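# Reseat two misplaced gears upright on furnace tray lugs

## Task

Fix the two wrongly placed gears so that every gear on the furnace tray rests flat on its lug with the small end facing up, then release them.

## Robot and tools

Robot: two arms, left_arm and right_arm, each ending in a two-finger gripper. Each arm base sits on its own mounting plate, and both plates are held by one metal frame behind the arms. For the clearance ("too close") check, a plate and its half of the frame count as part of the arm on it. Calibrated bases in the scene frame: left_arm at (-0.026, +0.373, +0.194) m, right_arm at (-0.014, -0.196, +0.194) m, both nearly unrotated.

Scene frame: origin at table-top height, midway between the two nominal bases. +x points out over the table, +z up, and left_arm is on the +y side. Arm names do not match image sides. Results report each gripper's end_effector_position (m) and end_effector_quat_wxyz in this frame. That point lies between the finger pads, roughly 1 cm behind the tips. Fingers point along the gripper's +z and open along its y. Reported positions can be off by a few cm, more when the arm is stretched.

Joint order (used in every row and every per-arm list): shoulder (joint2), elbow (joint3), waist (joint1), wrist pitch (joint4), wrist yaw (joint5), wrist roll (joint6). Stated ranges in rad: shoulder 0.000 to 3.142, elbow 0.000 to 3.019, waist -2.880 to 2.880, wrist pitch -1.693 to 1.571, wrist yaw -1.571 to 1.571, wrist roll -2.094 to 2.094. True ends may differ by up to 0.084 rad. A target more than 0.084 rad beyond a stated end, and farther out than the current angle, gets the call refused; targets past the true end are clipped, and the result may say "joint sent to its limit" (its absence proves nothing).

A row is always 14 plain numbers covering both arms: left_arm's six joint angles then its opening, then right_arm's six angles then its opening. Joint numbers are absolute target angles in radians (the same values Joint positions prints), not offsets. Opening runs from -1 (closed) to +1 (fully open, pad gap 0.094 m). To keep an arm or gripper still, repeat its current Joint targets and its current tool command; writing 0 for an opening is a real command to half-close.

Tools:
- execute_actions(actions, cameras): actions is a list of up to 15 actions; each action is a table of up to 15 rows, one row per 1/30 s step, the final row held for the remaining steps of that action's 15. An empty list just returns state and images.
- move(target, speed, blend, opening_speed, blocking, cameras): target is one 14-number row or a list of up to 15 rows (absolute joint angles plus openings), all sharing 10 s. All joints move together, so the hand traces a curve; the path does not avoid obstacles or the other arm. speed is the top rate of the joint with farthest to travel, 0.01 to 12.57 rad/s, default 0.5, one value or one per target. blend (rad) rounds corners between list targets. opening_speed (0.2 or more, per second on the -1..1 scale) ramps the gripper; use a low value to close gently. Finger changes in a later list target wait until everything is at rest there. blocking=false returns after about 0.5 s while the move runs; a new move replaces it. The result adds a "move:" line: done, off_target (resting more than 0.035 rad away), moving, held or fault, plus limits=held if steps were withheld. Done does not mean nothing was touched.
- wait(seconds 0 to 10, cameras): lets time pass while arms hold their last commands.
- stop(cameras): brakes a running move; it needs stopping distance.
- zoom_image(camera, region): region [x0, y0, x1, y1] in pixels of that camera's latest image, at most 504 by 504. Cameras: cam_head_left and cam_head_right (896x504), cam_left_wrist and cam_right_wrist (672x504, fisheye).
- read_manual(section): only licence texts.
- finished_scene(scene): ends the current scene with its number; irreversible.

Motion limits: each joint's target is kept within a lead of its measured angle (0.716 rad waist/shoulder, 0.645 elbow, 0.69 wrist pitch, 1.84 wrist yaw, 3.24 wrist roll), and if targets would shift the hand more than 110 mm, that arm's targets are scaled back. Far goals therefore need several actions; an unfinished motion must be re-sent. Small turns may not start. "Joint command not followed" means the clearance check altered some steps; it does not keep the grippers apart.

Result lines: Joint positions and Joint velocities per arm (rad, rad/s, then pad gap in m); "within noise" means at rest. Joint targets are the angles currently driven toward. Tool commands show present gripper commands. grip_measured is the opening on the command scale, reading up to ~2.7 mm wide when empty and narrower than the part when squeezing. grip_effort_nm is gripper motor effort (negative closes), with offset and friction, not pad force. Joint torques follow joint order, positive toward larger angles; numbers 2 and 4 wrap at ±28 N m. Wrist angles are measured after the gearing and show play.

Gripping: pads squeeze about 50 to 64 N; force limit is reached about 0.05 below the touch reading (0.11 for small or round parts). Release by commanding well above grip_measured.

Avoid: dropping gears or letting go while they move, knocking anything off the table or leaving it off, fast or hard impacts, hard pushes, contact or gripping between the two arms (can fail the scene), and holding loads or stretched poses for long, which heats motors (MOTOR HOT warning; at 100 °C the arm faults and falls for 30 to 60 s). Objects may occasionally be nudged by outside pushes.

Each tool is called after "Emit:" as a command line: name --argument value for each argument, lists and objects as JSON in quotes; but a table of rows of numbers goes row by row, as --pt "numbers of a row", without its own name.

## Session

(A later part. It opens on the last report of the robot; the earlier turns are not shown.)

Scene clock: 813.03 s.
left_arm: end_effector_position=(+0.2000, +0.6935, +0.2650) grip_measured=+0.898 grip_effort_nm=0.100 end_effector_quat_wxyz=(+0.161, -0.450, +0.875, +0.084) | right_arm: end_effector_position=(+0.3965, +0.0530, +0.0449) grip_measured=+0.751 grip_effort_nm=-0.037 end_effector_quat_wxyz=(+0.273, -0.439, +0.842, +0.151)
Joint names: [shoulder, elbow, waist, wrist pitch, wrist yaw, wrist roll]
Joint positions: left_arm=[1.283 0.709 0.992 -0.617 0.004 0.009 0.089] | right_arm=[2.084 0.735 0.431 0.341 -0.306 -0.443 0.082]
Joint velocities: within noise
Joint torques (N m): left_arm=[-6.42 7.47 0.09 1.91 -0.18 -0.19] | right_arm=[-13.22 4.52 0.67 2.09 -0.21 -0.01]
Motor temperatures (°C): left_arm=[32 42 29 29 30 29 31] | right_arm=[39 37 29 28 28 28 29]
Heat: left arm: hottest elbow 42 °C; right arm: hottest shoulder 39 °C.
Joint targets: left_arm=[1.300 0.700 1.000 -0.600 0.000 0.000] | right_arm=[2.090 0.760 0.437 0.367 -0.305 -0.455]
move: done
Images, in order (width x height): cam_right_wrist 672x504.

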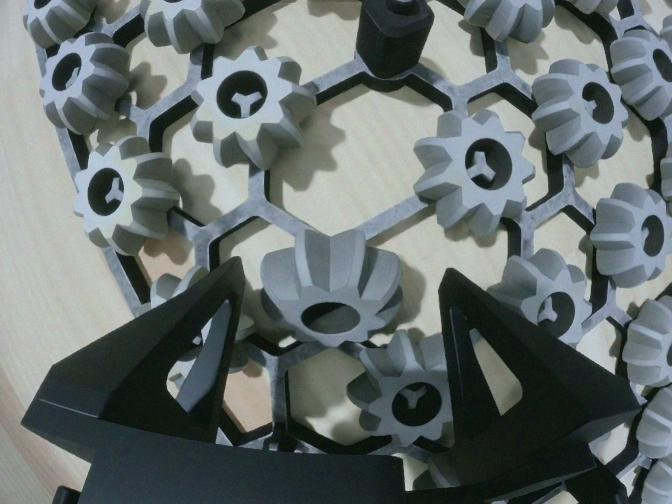

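Emit:
move --target '[1.3,0.7,1.0,-0.6,0,0.0,0.9,2.104,0.757,0.451,0.366,-0.295,-0.455,0.75]' --speed 0.08 --cameras '["cam_right_wrist"]'

Emit:
zoom_image --camera "cam_right_wrist" --region '[180, 170, 500, 390]'

Scene clock: 834.13 s.
left_arm: end_effector_position=(+0.2000, +0.6935, +0.2650) grip_measured=+0.898 grip_effort_nm=0.095 end_effector_quat_wxyz=(+0.161, -0.450, +0.875, +0.084) | right_arm: end_effector_position=(+0.3921, +0.0559, +0.0405) grip_measured=+0.751 grip_effort_nm=-0.032 end_effector_quat_wxyz=(+0.269, -0.443, +0.842, +0.150)
Joint names: [shoulder, elbow, waist, wrist pitch, wrist yaw, wrist roll]
Joint positions: left_arm=[1.283 0.709 0.992 -0.617 0.004 0.009 0.089] | right_arm=[2.093 0.735 0.443 0.343 -0.298 -0.443 0.082]
Joint velocities: within noise
Joint torques (N m): left_arm=[-6.48 7.43 0.15 1.92 -0.19 -0.2] | right_arm=[-12.81 4.38 0.91 1.99 -0.1 -0.01]
Motor temperatures (°C): left_arm=[32 42 29 29 30 29 31] | right_arm=[39 36 29 28 28 28 29]
Heat: left arm: hottest elbow 42 °C; right arm: hottest shoulder 39 °C.
Joint targets: left_arm=[1.300 0.700 1.000 -0.600 0.000 0.000] | right_arm=[2.104 0.757 0.451 0.365 -0.294 -0.455]
move: done
Images, in order (width x height): cam_right_wrist 672x504.

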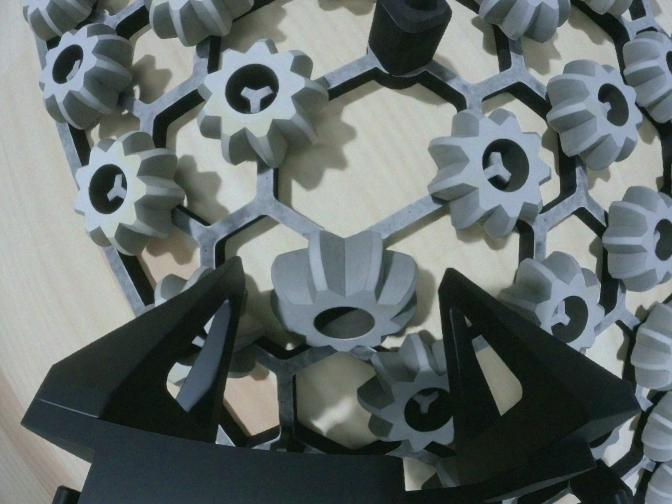

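Scaled by 1.575 from the camera's 672x504 image, which has a finer 960x720 frame.

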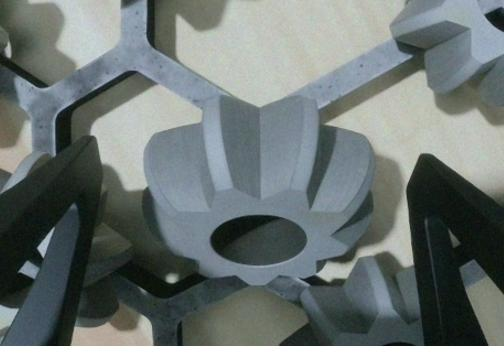

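Emit:
move --target '[1.3,0.7,1.0,-0.6,0,0.0,0.9,2.104,0.757,0.451,0.366,-0.295,-0.455,0.05]' --opening_speed 0.25 --cameras '["cam_right_wrist"]'

Emit:
zoom_image --camera "cam_right_wrist" --region '[180, 170, 500, 390]'

Scene clock: 842.33 s.
left_arm: end_effector_position=(+0.2000, +0.6935, +0.2650) grip_measured=+0.898 grip_effort_nm=0.105 end_effector_quat_wxyz=(+0.161, -0.450, +0.875, +0.084) | right_arm: end_effector_position=(+0.3920, +0.0561, +0.0397) grip_measured=+0.201 grip_effort_nm=-0.999 end_effector_quat_wxyz=(+0.269, -0.445, +0.841, +0.148)
Joint names: [shoulder, elbow, waist, wrist pitch, wrist yaw, wrist roll]
Joint positions: left_arm=[1.283 0.709 0.992 -0.617 0.004 0.009 0.089] | right_arm=[2.096 0.735 0.444 0.346 -0.295 -0.446 0.056]
Joint velocities: within noise
Joint torques (N m): left_arm=[-6.48 7.5 0.21 1.91 -0.19 -0.19] | right_arm=[-13.04 4.34 0.79 1.94 -0.24 -0.02]
Motor temperatures (°C): left_arm=[32 42 29 29 30 29 31] | right_arm=[39 35 29 28 28 28 29]
Heat: left arm: hottest elbow 42 °C; right arm: hottest shoulder 39 °C.
Joint targets: left_arm=[1.300 0.700 1.000 -0.600 0.000 0.000] | right_arm=[2.104 0.757 0.451 0.367 -0.295 -0.458]
move: done
Images, in order (width x height): cam_right_wrist 672x504.

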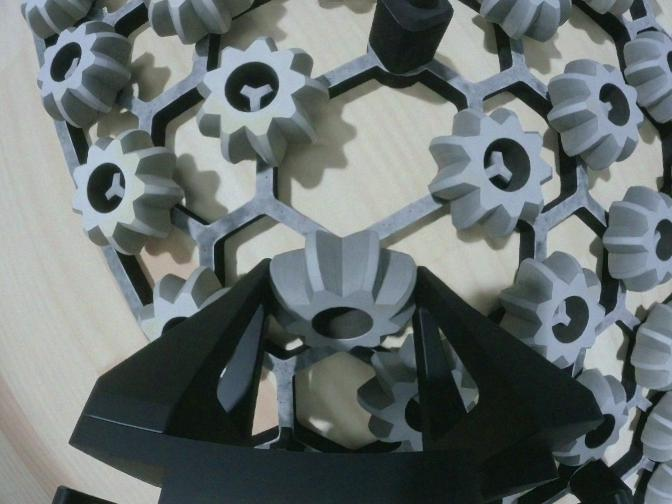

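Scaled by 1.575 from the camera's 672x504 image, which has a finer 960x720 frame.

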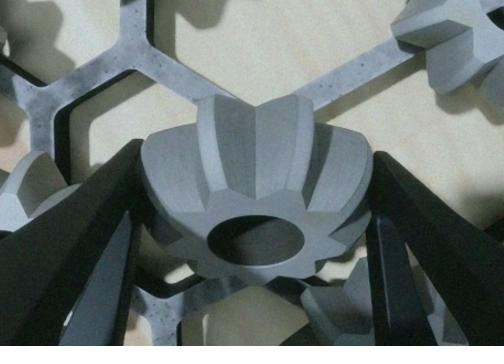

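Emit:
move --target '[1.3,0.7,1.0,-0.6,0,0.0,0.9,1.93,0.685,0.420,0.28,-0.306,-0.455,0.0]' --speed 0.12 --cameras '["cam_right_wrist"]'

Emit:
zoom_image --camera "cam_right_wrist" --region '[180, 130, 500, 350]'

Scene clock: 849.20 s.
left_arm: end_effector_position=(+0.2000, +0.6935, +0.2650) grip_measured=+0.898 grip_effort_nm=0.095 end_effector_quat_wxyz=(+0.161, -0.450, +0.875, +0.084) | right_arm: end_effector_position=(+0.3933, +0.0472, +0.0830) grip_measured=+0.201 grip_effort_nm=-1.004 end_effector_quat_wxyz=(+0.285, -0.441, +0.839, +0.145)
Joint names: [shoulder, elbow, waist, wrist pitch, wrist yaw, wrist roll]
Joint positions: left_arm=[1.283 0.709 0.992 -0.617 0.004 0.009 0.089] | right_arm=[1.96 0.687 0.426 0.289 -0.298 -0.452 0.056]
Joint velocities: within noise
Joint torques (N m): left_arm=[-6.36 7.45 0.21 1.92 -0.19 -0.19] | right_arm=[-16.09 3.21 -0.21 0.88 -0.52 0.02]
Motor temperatures (°C): left_arm=[32 42 29 29 30 29 31] | right_arm=[39 35 29 28 28 28 29]
Heat: left arm: hottest elbow 42 °C; right arm: hottest shoulder 39 °C.
Joint targets: left_arm=[1.300 0.700 1.000 -0.600 0.000 0.000] | right_arm=[1.930 0.685 0.420 0.279 -0.306 -0.461]
move: done
Images, in order (width x height): cam_right_wrist 672x504.

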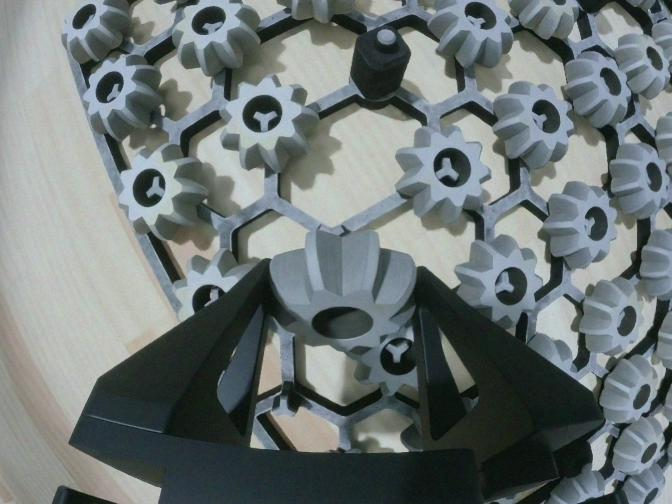

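Scaled by 1.575 from the camera's 672x504 image, which has a finer 960x720 frame.

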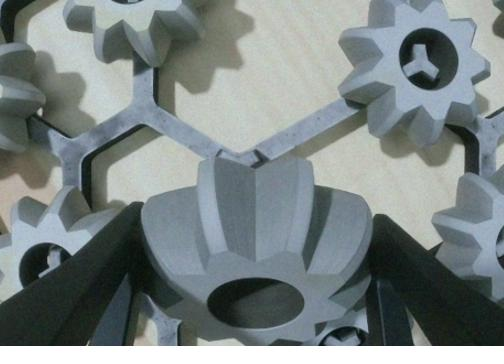

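Emit:
move --pt "1.3 0.7 1.0 -0.6 0 0.0 0.9 1.90 0.88 0.47 -0.10 -0.17 -0.43 0.0" --pt "1.3 0.7 1.0 -0.6 0 0.0 0.9 1.984 1.065 0.535 -0.51 -0.039 -0.42 0.0" --speed 0.3 --blend 0.06 --cameras '["cam_right_wrist"]'

Emit:
zoom_image --camera "cam_right_wrist" --region '[240, 130, 440, 350]'

Scene clock: 872.23 s.
left_arm: end_effector_position=(+0.2000, +0.6935, +0.2650) grip_measured=+0.898 grip_effort_nm=0.100 end_effector_quat_wxyz=(+0.161, -0.450, +0.875, +0.084) | right_arm: end_effector_position=(+0.3929, +0.0540, +0.0798) grip_measured=+0.201 grip_effort_nm=-0.994 end_effector_quat_wxyz=(+0.047, -0.464, +0.884, +0.031)
Joint names: [shoulder, elbow, waist, wrist pitch, wrist yaw, wrist roll]
Joint positions: left_arm=[1.283 0.709 0.992 -0.617 0.004 0.009 0.089] | right_arm=[1.991 1.017 0.53 -0.495 -0.043 -0.432 0.056]
Joint velocities: within noise
Joint torques (N m): left_arm=[-6.48 7.43 0.03 1.91 -0.19 -0.2] | right_arm=[-16.03 8.16 1.44 0.01 0 0.2]
Motor temperatures (°C): left_arm=[32 42 29 29 30 29 31] | right_arm=[39 35 29 28 28 28 30]
Heat: left arm: hottest elbow 42 °C; right arm: hottest shoulder 39 °C.
Joint targets: left_arm=[1.300 0.700 1.000 -0.600 0.000 0.000] | right_arm=[1.984 1.065 0.535 -0.510 -0.040 -0.420]
move: off_target (right_arm); right_arm: the elbow is farthest, 0.048 rad from its target
Images, in order (width x height): cam_right_wrist 672x504.

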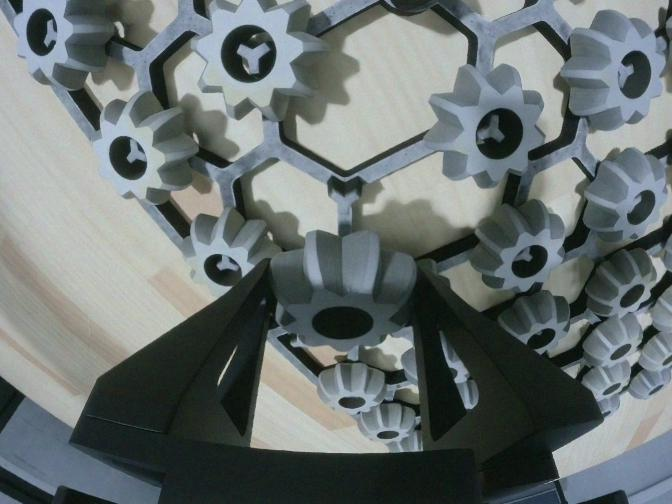

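Scaled by 2.291 from the camera's 672x504 image, which has a finer 960x720 frame.

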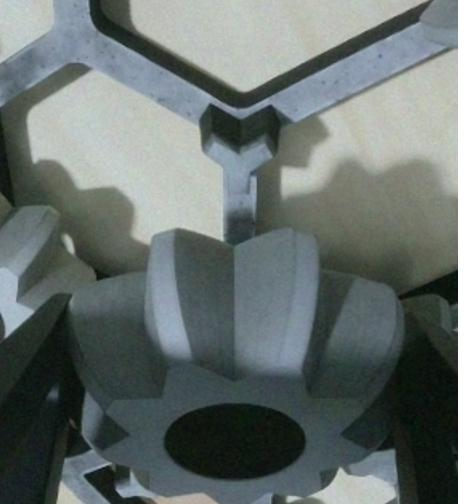

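Emit:
move --target '[1.3,0.7,1.0,-0.6,0,0.0,0.9,2.122,1.285,0.578,-0.765,0.037,-0.385,0.0]' --speed 0.25 --cameras '["cam_right_wrist"]'

Emit:
zoom_image --camera "cam_right_wrist" --region '[240, 130, 440, 350]'

Scene clock: 919.47 s.
left_arm: end_effector_position=(+0.2000, +0.6935, +0.2650) grip_measured=+0.898 grip_effort_nm=0.100 end_effector_quat_wxyz=(+0.161, -0.450, +0.875, +0.084) | right_arm: end_effector_position=(+0.4089, +0.0741, +0.0638) grip_measured=+0.201 grip_effort_nm=-0.999 end_effector_quat_wxyz=(-0.037, -0.468, +0.883, -0.011)
Joint names: [shoulder, elbow, waist, wrist pitch, wrist yaw, wrist roll]
Joint positions: left_arm=[1.283 0.709 0.992 -0.617 0.004 0.009 0.089] | right_arm=[2.131 1.237 0.573 -0.748 0.03 -0.397 0.056]
Joint velocities: within noise
Joint torques (N m): left_arm=[-6.42 7.49 0.21 1.91 -0.18 -0.19] | right_arm=[-18.78 8.36 0.91 -0.29 0.07 0.25]
Motor temperatures (°C): left_arm=[32 42 29 29 30 29 31] | right_arm=[39 37 29 28 28 28 31]
Heat: left arm: hottest elbow 42 °C; right arm: hottest shoulder 39 °C.
Joint targets: left_arm=[1.300 0.700 1.000 -0.600 0.000 0.000] | right_arm=[2.122 1.285 0.578 -0.765 0.034 -0.385]
move: off_target (right_arm); right_arm: the elbow is farthest, 0.048 rad from its target
Images, in order (width x height): cam_right_wrist 672x504.

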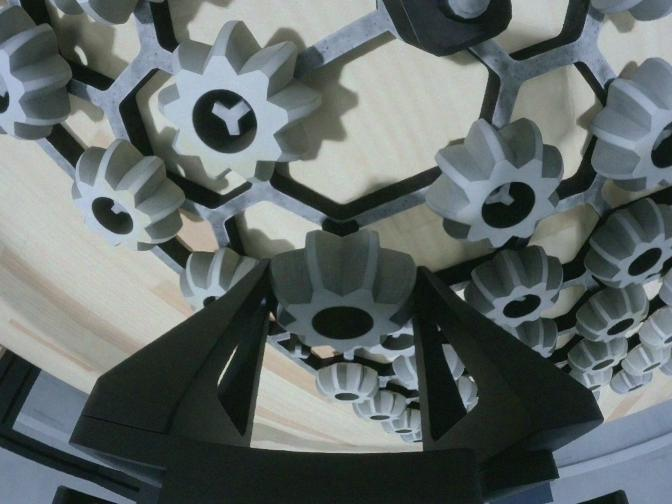

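Scaled by 2.291 from the camera's 672x504 image, which has a finer 960x720 frame.

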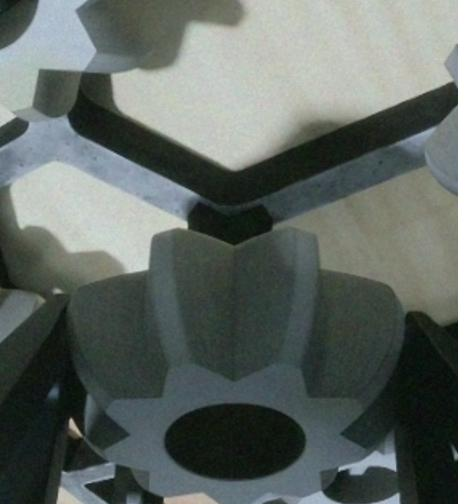

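Emit:
move --target '[1.3,0.7,1.0,-0.6,0,0.0,0.9,2.151,1.285,0.576,-0.712,0.037,-0.385,0.0]' --speed 0.08 --cameras '["cam_right_wrist"]'

Emit:
zoom_image --camera "cam_right_wrist" --region '[240, 130, 440, 350]'

Scene clock: 944.90 s.
left_arm: end_effector_position=(+0.2000, +0.6935, +0.2650) grip_measured=+0.898 grip_effort_nm=0.100 end_effector_quat_wxyz=(+0.161, -0.450, +0.875, +0.084) | right_arm: end_effector_position=(+0.4069, +0.0730, +0.0499) grip_measured=+0.201 grip_effort_nm=-0.989 end_effector_quat_wxyz=(-0.040, -0.467, +0.883, -0.012)
Joint names: [shoulder, elbow, waist, wrist pitch, wrist yaw, wrist roll]
Joint positions: left_arm=[1.283 0.709 0.992 -0.617 0.004 0.009 0.089] | right_arm=[2.16 1.237 0.573 -0.727 0.03 -0.396 0.056]
Joint velocities: within noise
Joint torques (N m): left_arm=[-6.48 7.46 0.09 1.94 -0.19 -0.2] | right_arm=[-18.84 8.21 0.56 0.79 0.07 0.2]
Motor temperatures (°C): left_arm=[32 42 29 29 30 29 31] | right_arm=[39 39 29 28 28 28 31]
Heat: left arm: hottest elbow 42 °C; right arm: hottest shoulder 39 °C.
Joint targets: left_arm=[1.300 0.700 1.000 -0.600 0.000 0.000] | right_arm=[2.151 1.285 0.576 -0.712 0.034 -0.384]
move: off_target (right_arm); right_arm: the elbow is farthest, 0.048 rad from its target
Images, in order (width x height): cam_right_wrist 672x504.

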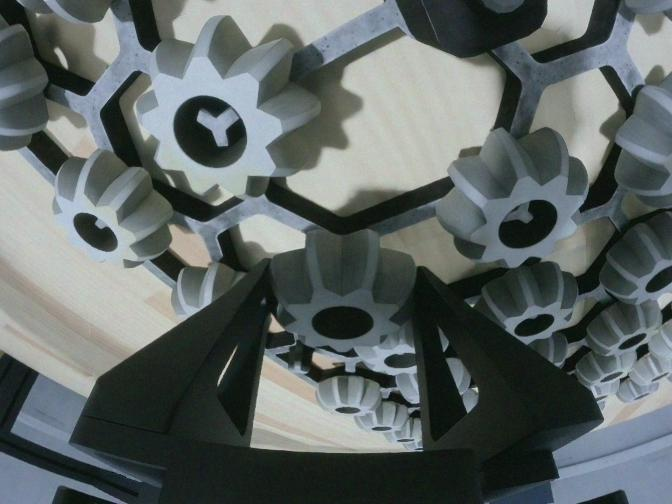

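Scaled by 2.291 from the camera's 672x504 image, which has a finer 960x720 frame.

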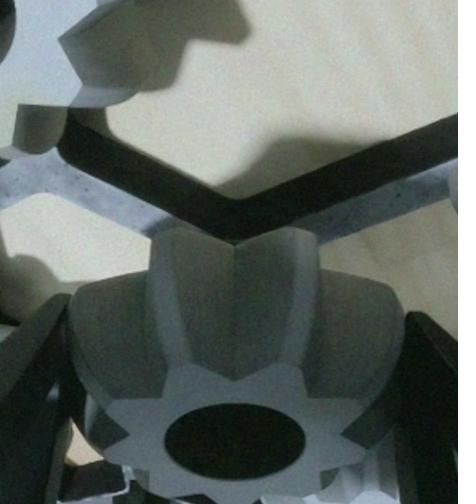

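Emit:
move --target '[1.3,0.7,1.0,-0.6,0,0.0,0.9,2.166,1.285,0.576,-0.702,0.037,-0.385,0.0]' --speed 0.05 --cameras '[]'

Emit:
move --target '[1.3,0.7,1.0,-0.6,0,0.0,0.9,2.176,1.285,0.576,-0.693,0.037,-0.385,0.0]' --speed 0.05 --cameras '["cam_right_wrist"]'

Scene clock: 964.10 s.
left_arm: end_effector_position=(+0.2000, +0.6935, +0.2650) grip_measured=+0.898 grip_effort_nm=0.095 end_effector_quat_wxyz=(+0.161, -0.450, +0.875, +0.084) | right_arm: end_effector_position=(+0.4053, +0.0718, +0.0425) grip_measured=+0.201 grip_effort_nm=-0.999 end_effector_quat_wxyz=(-0.043, -0.467, +0.883, -0.013)
Joint names: [shoulder, elbow, waist, wrist pitch, wrist yaw, wrist roll]
Joint positions: left_arm=[1.283 0.709 0.992 -0.617 0.004 0.009 0.089] | right_arm=[2.175 1.237 0.573 -0.717 0.032 -0.396 0.056]
Joint velocities: within noise
Joint torques (N m): left_arm=[-6.48 7.45 0.15 1.91 -0.19 -0.2] | right_arm=[-18.84 8.12 0.5 0.72 0.08 0.2]
Motor temperatures (°C): left_arm=[32 42 29 29 30 29 31] | right_arm=[39 39 29 28 28 28 31]
Heat: left arm: hottest elbow 42 °C; right arm: hottest shoulder 39 °C.
Joint targets: left_arm=[1.300 0.700 1.000 -0.600 0.000 0.000] | right_arm=[2.166 1.285 0.576 -0.703 0.036 -0.385]
move: off_target (right_arm); right_arm: the elbow is farthest, 0.048 rad from its target
No camera images: "cameras" was empty.

Scene clock: 964.87 s.
left_arm: end_effector_position=(+0.2000, +0.6935, +0.2650) grip_measured=+0.898 grip_effort_nm=0.100 end_effector_quat_wxyz=(+0.161, -0.450, +0.875, +0.084) | right_arm: end_effector_position=(+0.4054, +0.0717, +0.0379) grip_measured=+0.201 grip_effort_nm=-0.999 end_effector_quat_wxyz=(-0.042, -0.467, +0.883, -0.013)
Joint names: [shoulder, elbow, waist, wrist pitch, wrist yaw, wrist roll]
Joint positions: left_arm=[1.283 0.709 0.992 -0.617 0.004 0.009 0.089] | right_arm=[2.184 1.237 0.573 -0.707 0.033 -0.396 0.056]
Joint velocities: within noise
Joint torques (N m): left_arm=[-6.36 7.46 0.21 1.94 -0.18 -0.19] | right_arm=[-18.61 8.05 0.62 0.75 0.08 0.21]
Motor temperatures (°C): left_arm=[32 42 29 29 30 29 31] | right_arm=[39 39 29 28 28 28 31]
Heat: left arm: hottest elbow 42 °C; right arm: hottest shoulder 39 °C.
Joint targets: left_arm=[1.300 0.700 1.000 -0.600 0.000 0.000] | right_arm=[2.176 1.285 0.576 -0.692 0.037 -0.385]
move: off_target (right_arm); right_arm: the elbow is farthest, 0.048 rad from its target
Images, in order (width x height): cam_right_wrist 672x504.

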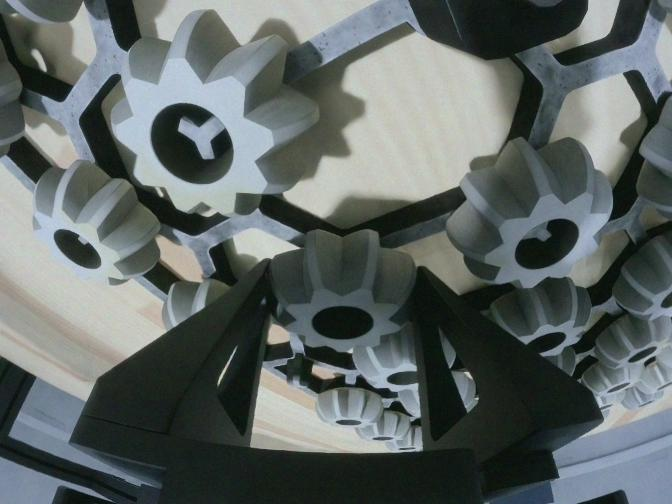

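Emit:
move --target '[1.3,0.7,1.0,-0.6,0,0.0,0.9,2.188,1.285,0.576,-0.681,0.037,-0.385,0.0]' --speed 0.05 --cameras '["cam_right_wrist"]'

Emit:
zoom_image --camera "cam_right_wrist" --region '[290, 280, 400, 370]'

Scene clock: 969.93 s.
left_arm: end_effector_position=(+0.2000, +0.6935, +0.2650) grip_measured=+0.898 grip_effort_nm=0.095 end_effector_quat_wxyz=(+0.161, -0.450, +0.875, +0.084) | right_arm: end_effector_position=(+0.4046, +0.0712, +0.0318) grip_measured=+0.201 grip_effort_nm=-0.994 end_effector_quat_wxyz=(-0.043, -0.467, +0.883, -0.014)
Joint names: [shoulder, elbow, waist, wrist pitch, wrist yaw, wrist roll]
Joint positions: left_arm=[1.283 0.709 0.992 -0.617 0.004 0.009 0.089] | right_arm=[2.196 1.237 0.573 -0.696 0.033 -0.396 0.056]
Joint velocities: within noise
Joint torques (N m): left_arm=[-6.3 7.49 0.21 1.94 -0.18 -0.2] | right_arm=[-18.73 7.97 0.56 0.59 0.06 0.2]
Motor temperatures (°C): left_arm=[32 42 29 29 30 29 31] | right_arm=[40 39 29 28 28 28 31]
Heat: left arm: hottest elbow 42 °C; right arm: hottest shoulder 40 °C.
Joint targets: left_arm=[1.300 0.700 1.000 -0.600 0.000 0.000] | right_arm=[2.188 1.285 0.576 -0.681 0.037 -0.385]
move: off_target (right_arm); right_arm: the elbow is farthest, 0.048 rad from its target
Images, in order (width x height): cam_right_wrist 672x504.

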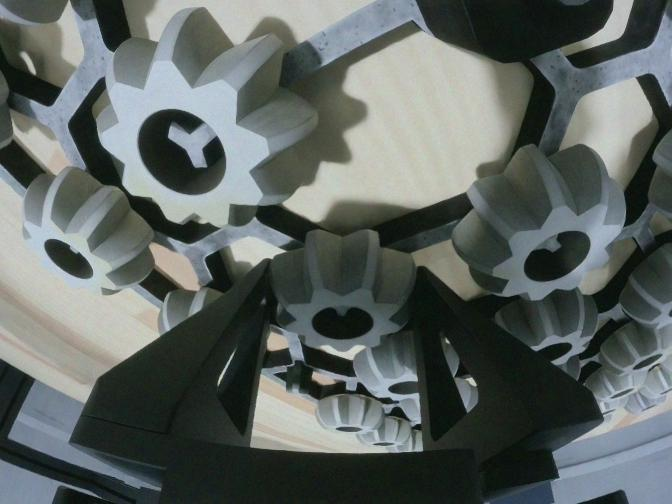

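Scaled by 4.582 from the camera's 672x504 image, which has a finer 960x720 frame.

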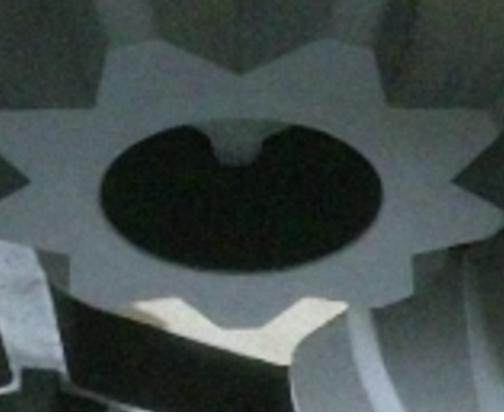

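Emit:
move --target '[1.3,0.7,1.0,-0.6,0,0.0,0.9,2.196,1.285,0.576,-0.673,0.037,-0.385,0.0]' --speed 0.04 --cameras '["cam_right_wrist"]'

Emit:
zoom_image --camera "cam_right_wrist" --region '[220, 200, 470, 390]'

Scene clock: 975.97 s.
left_arm: end_effector_position=(+0.2000, +0.6935, +0.2650) grip_measured=+0.898 grip_effort_nm=0.100 end_effector_quat_wxyz=(+0.161, -0.450, +0.875, +0.084) | right_arm: end_effector_position=(+0.4050, +0.0715, +0.0312) grip_measured=+0.201 grip_effort_nm=-0.994 end_effector_quat_wxyz=(-0.042, -0.464, +0.885, -0.014)
Joint names: [shoulder, elbow, waist, wrist pitch, wrist yaw, wrist roll]
Joint positions: left_arm=[1.283 0.709 0.992 -0.617 0.004 0.009 0.089] | right_arm=[2.197 1.237 0.573 -0.693 0.033 -0.388 0.056]
Joint velocities: within noise
Joint torques (N m): left_arm=[-6.42 7.45 0.09 1.89 -0.19 -0.2] | right_arm=[-18.2 7.99 0.56 0.91 0.06 0.2]
Motor temperatures (°C): left_arm=[32 42 29 29 30 29 31] | right_arm=[40 39 29 28 28 28 31]
Heat: left arm: hottest elbow 42 °C; right arm: hottest shoulder 40 °C.
Joint targets: left_arm=[1.300 0.700 1.000 -0.600 0.000 0.000] | right_arm=[2.196 1.285 0.576 -0.673 0.037 -0.377]
move: off_target (right_arm); right_arm: the elbow is farthest, 0.048 rad from its target
Images, in order (width x height): cam_right_wrist 672x504.

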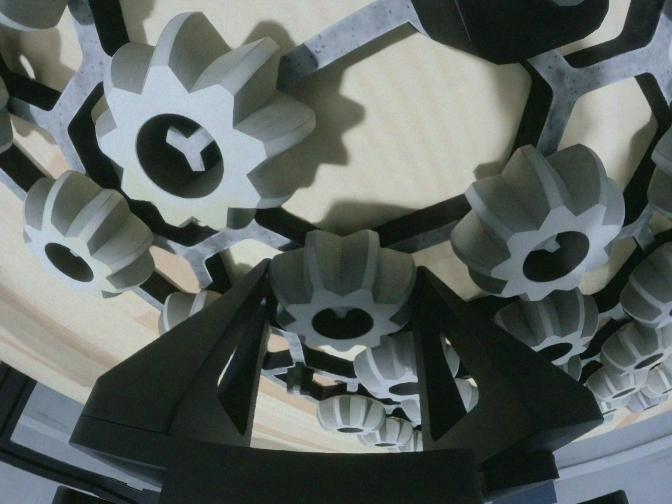

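Scaled by 2.016 from the camera's 672x504 image, which has a finer 960x720 frame.

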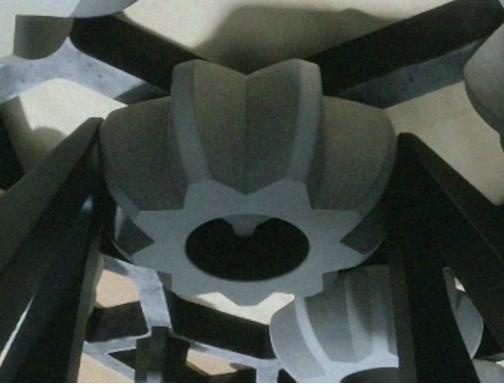

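Emit:
move --target '[1.3,0.7,1.0,-0.6,0,0.0,0.9,2.198,1.285,0.576,-0.673,0.037,-0.385,0.62]' --opening_speed 0.25 --cameras '["cam_right_wrist"]'

Emit:
zoom_image --camera "cam_right_wrist" --region '[220, 200, 470, 390]'

Scene clock: 983.57 s.
left_arm: end_effector_position=(+0.2000, +0.6935, +0.2650) grip_measured=+0.898 grip_effort_nm=0.100 end_effector_quat_wxyz=(+0.161, -0.450, +0.875, +0.084) | right_arm: end_effector_position=(+0.4095, +0.0741, +0.0330) grip_measured=+0.619 grip_effort_nm=0.115 end_effector_quat_wxyz=(-0.037, -0.464, +0.885, -0.014)
Joint names: [shoulder, elbow, waist, wrist pitch, wrist yaw, wrist roll]
Joint positions: left_arm=[1.283 0.709 0.992 -0.617 0.004 0.009 0.089] | right_arm=[2.198 1.247 0.573 -0.693 0.035 -0.388 0.076]
Joint velocities: within noise
Joint torques (N m): left_arm=[-6.42 7.45 0.15 1.92 -0.19 -0.2] | right_arm=[-18.14 7.38 0.67 0.91 0.07 0.12]
Motor temperatures (°C): left_arm=[32 42 29 29 30 29 31] | right_arm=[40 39 29 28 28 28 31]
Heat: left arm: hottest elbow 42 °C; right arm: hottest shoulder 40 °C.
Joint targets: left_arm=[1.300 0.700 1.000 -0.600 0.000 0.000] | right_arm=[2.198 1.285 0.576 -0.674 0.039 -0.385]
move: off_target (right_arm); right_arm: the elbow is farthest, 0.038 rad from its target
Images, in order (width x height): cam_right_wrist 672x504.

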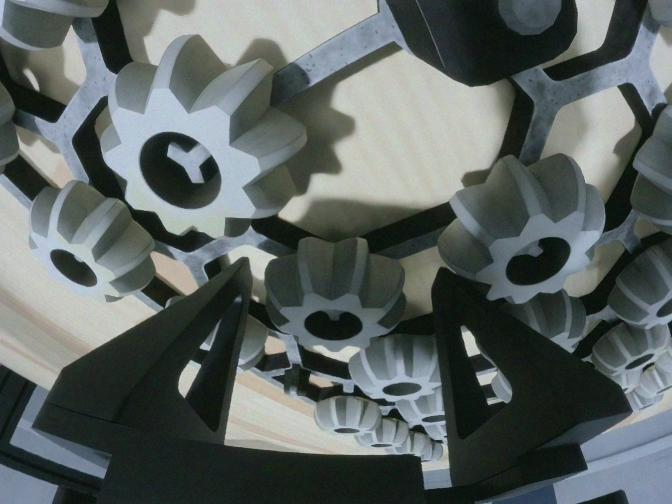

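Scaled by 2.016 from the camera's 672x504 image, which has a finer 960x720 frame.

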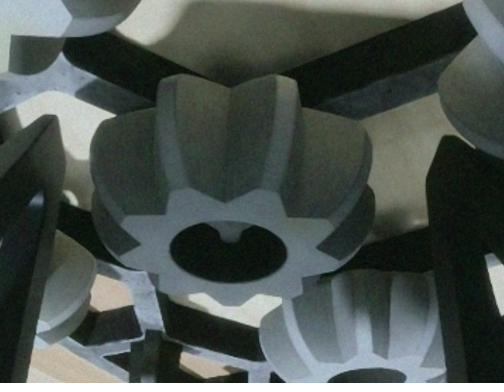

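Seated. Retreat upward and verify.

Emit:
move --pt "1.3 0.7 1.0 -0.6 0 0.0 0.9 2.10 1.26 0.575 -0.79 0.037 -0.385 0.62" --pt "1.3 0.7 1.0 -0.6 0 0.0 0.9 1.90 1.30 0.55 -0.95 0.0 0.0 0.62" --pt "1.3 0.7 1.0 -0.6 0 0.0 0.9 1.704 1.0 -0.9 -0.8 0 0 0.62" --speed '[0.15,0.3,0.7]'

Emit:
zoom_image --camera "cam_head_left" --region '[260, 240, 430, 340]'

Emit:
zoom_image --camera "cam_head_right" --region '[340, 240, 470, 340]'

Emit:
zoom_image --camera "cam_head_left" --region '[275, 130, 555, 340]'

Scene clock: 995.67 s.
left_arm: end_effector_position=(+0.2000, +0.6935, +0.2650) grip_measured=+0.898 grip_effort_nm=0.095 end_effector_quat_wxyz=(+0.161, -0.450, +0.875, +0.084) | right_arm: end_effector_position=(+0.2609, -0.5447, +0.1865) grip_measured=+0.619 grip_effort_nm=0.100 end_effector_quat_wxyz=(+0.010, +0.427, +0.904, -0.008)
Joint names: [shoulder, elbow, waist, wrist pitch, wrist yaw, wrist roll]
Joint positions: left_arm=[1.283 0.709 0.992 -0.617 0.004 0.009 0.089] | right_arm=[1.721 1.008 -0.903 -0.819 0.004 -0.018 0.076]
Joint velocities: within noise
Joint torques (N m): left_arm=[-6.3 7.45 0.15 1.91 -0.19 -0.19] | right_arm=[-14.97 5.38 0.09 1.06 -0.08 0.19]
Motor temperatures (°C): left_arm=[32 42 29 29 30 29 31] | right_arm=[40 38 29 28 28 28 30]
Heat: left arm: hottest elbow 42 °C; right arm: hottest shoulder 40 °C.
Joint targets: left_arm=[1.300 0.700 1.000 -0.600 0.000 0.000] | right_arm=[1.704 1.000 -0.900 -0.800 0.003 -0.008]
move: done

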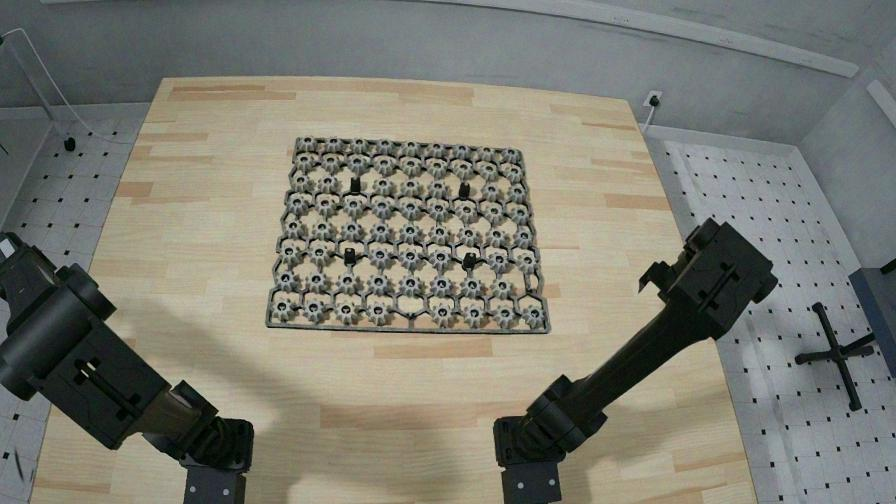

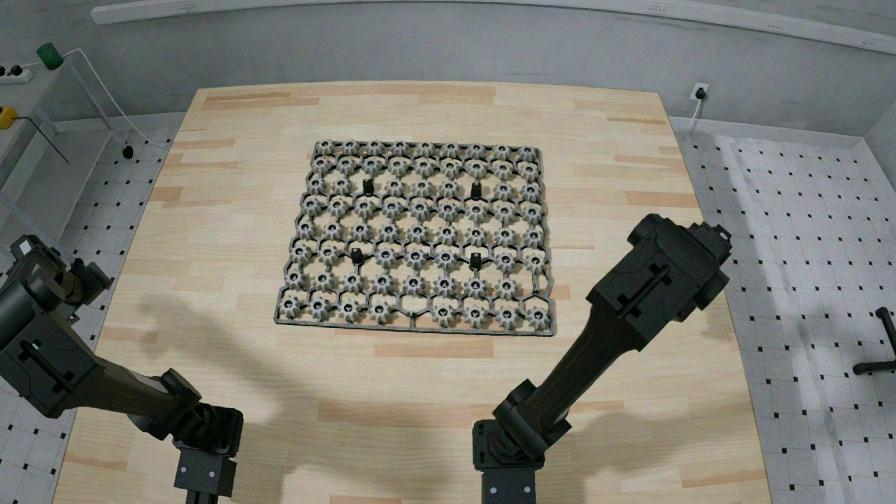

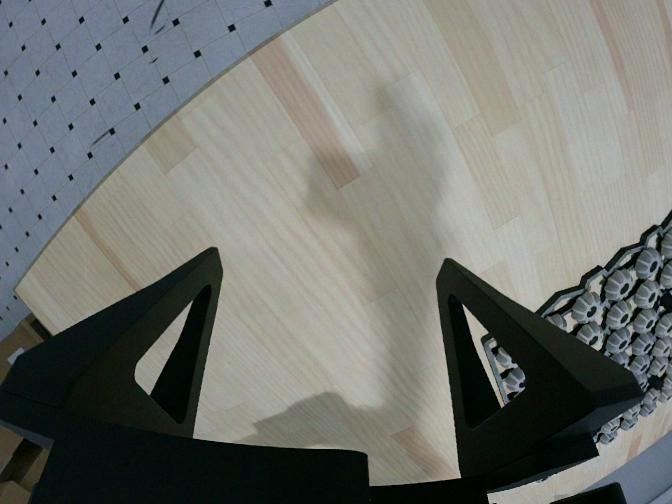

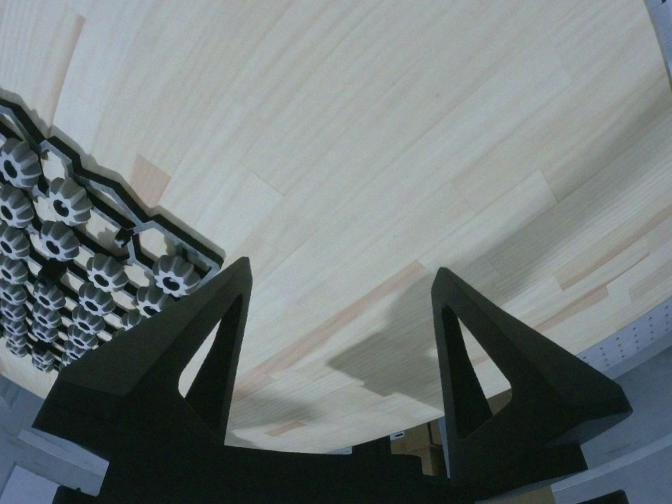

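Scaled by 2.965 from the camera's 896x504 image, which has a finer 1280x720 frame.

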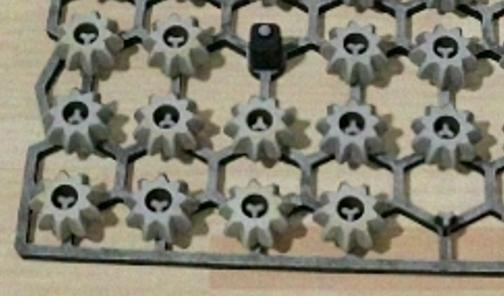

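Scaled by 3.877 from the camera's 896x504 image, which has a finer 1280x720 frame.

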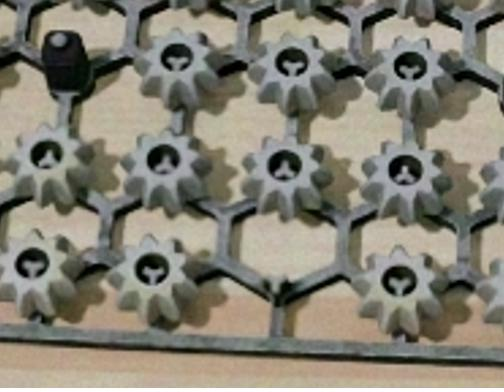

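Scaled by 1.800 from the camera's 896x504 image, which has a finer 1280x720 frame.

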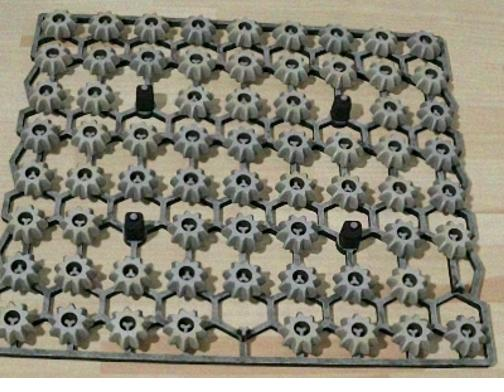

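All gears look level and seated.

Emit:
finished_scene --scene 1

The scene is finished: the task was done.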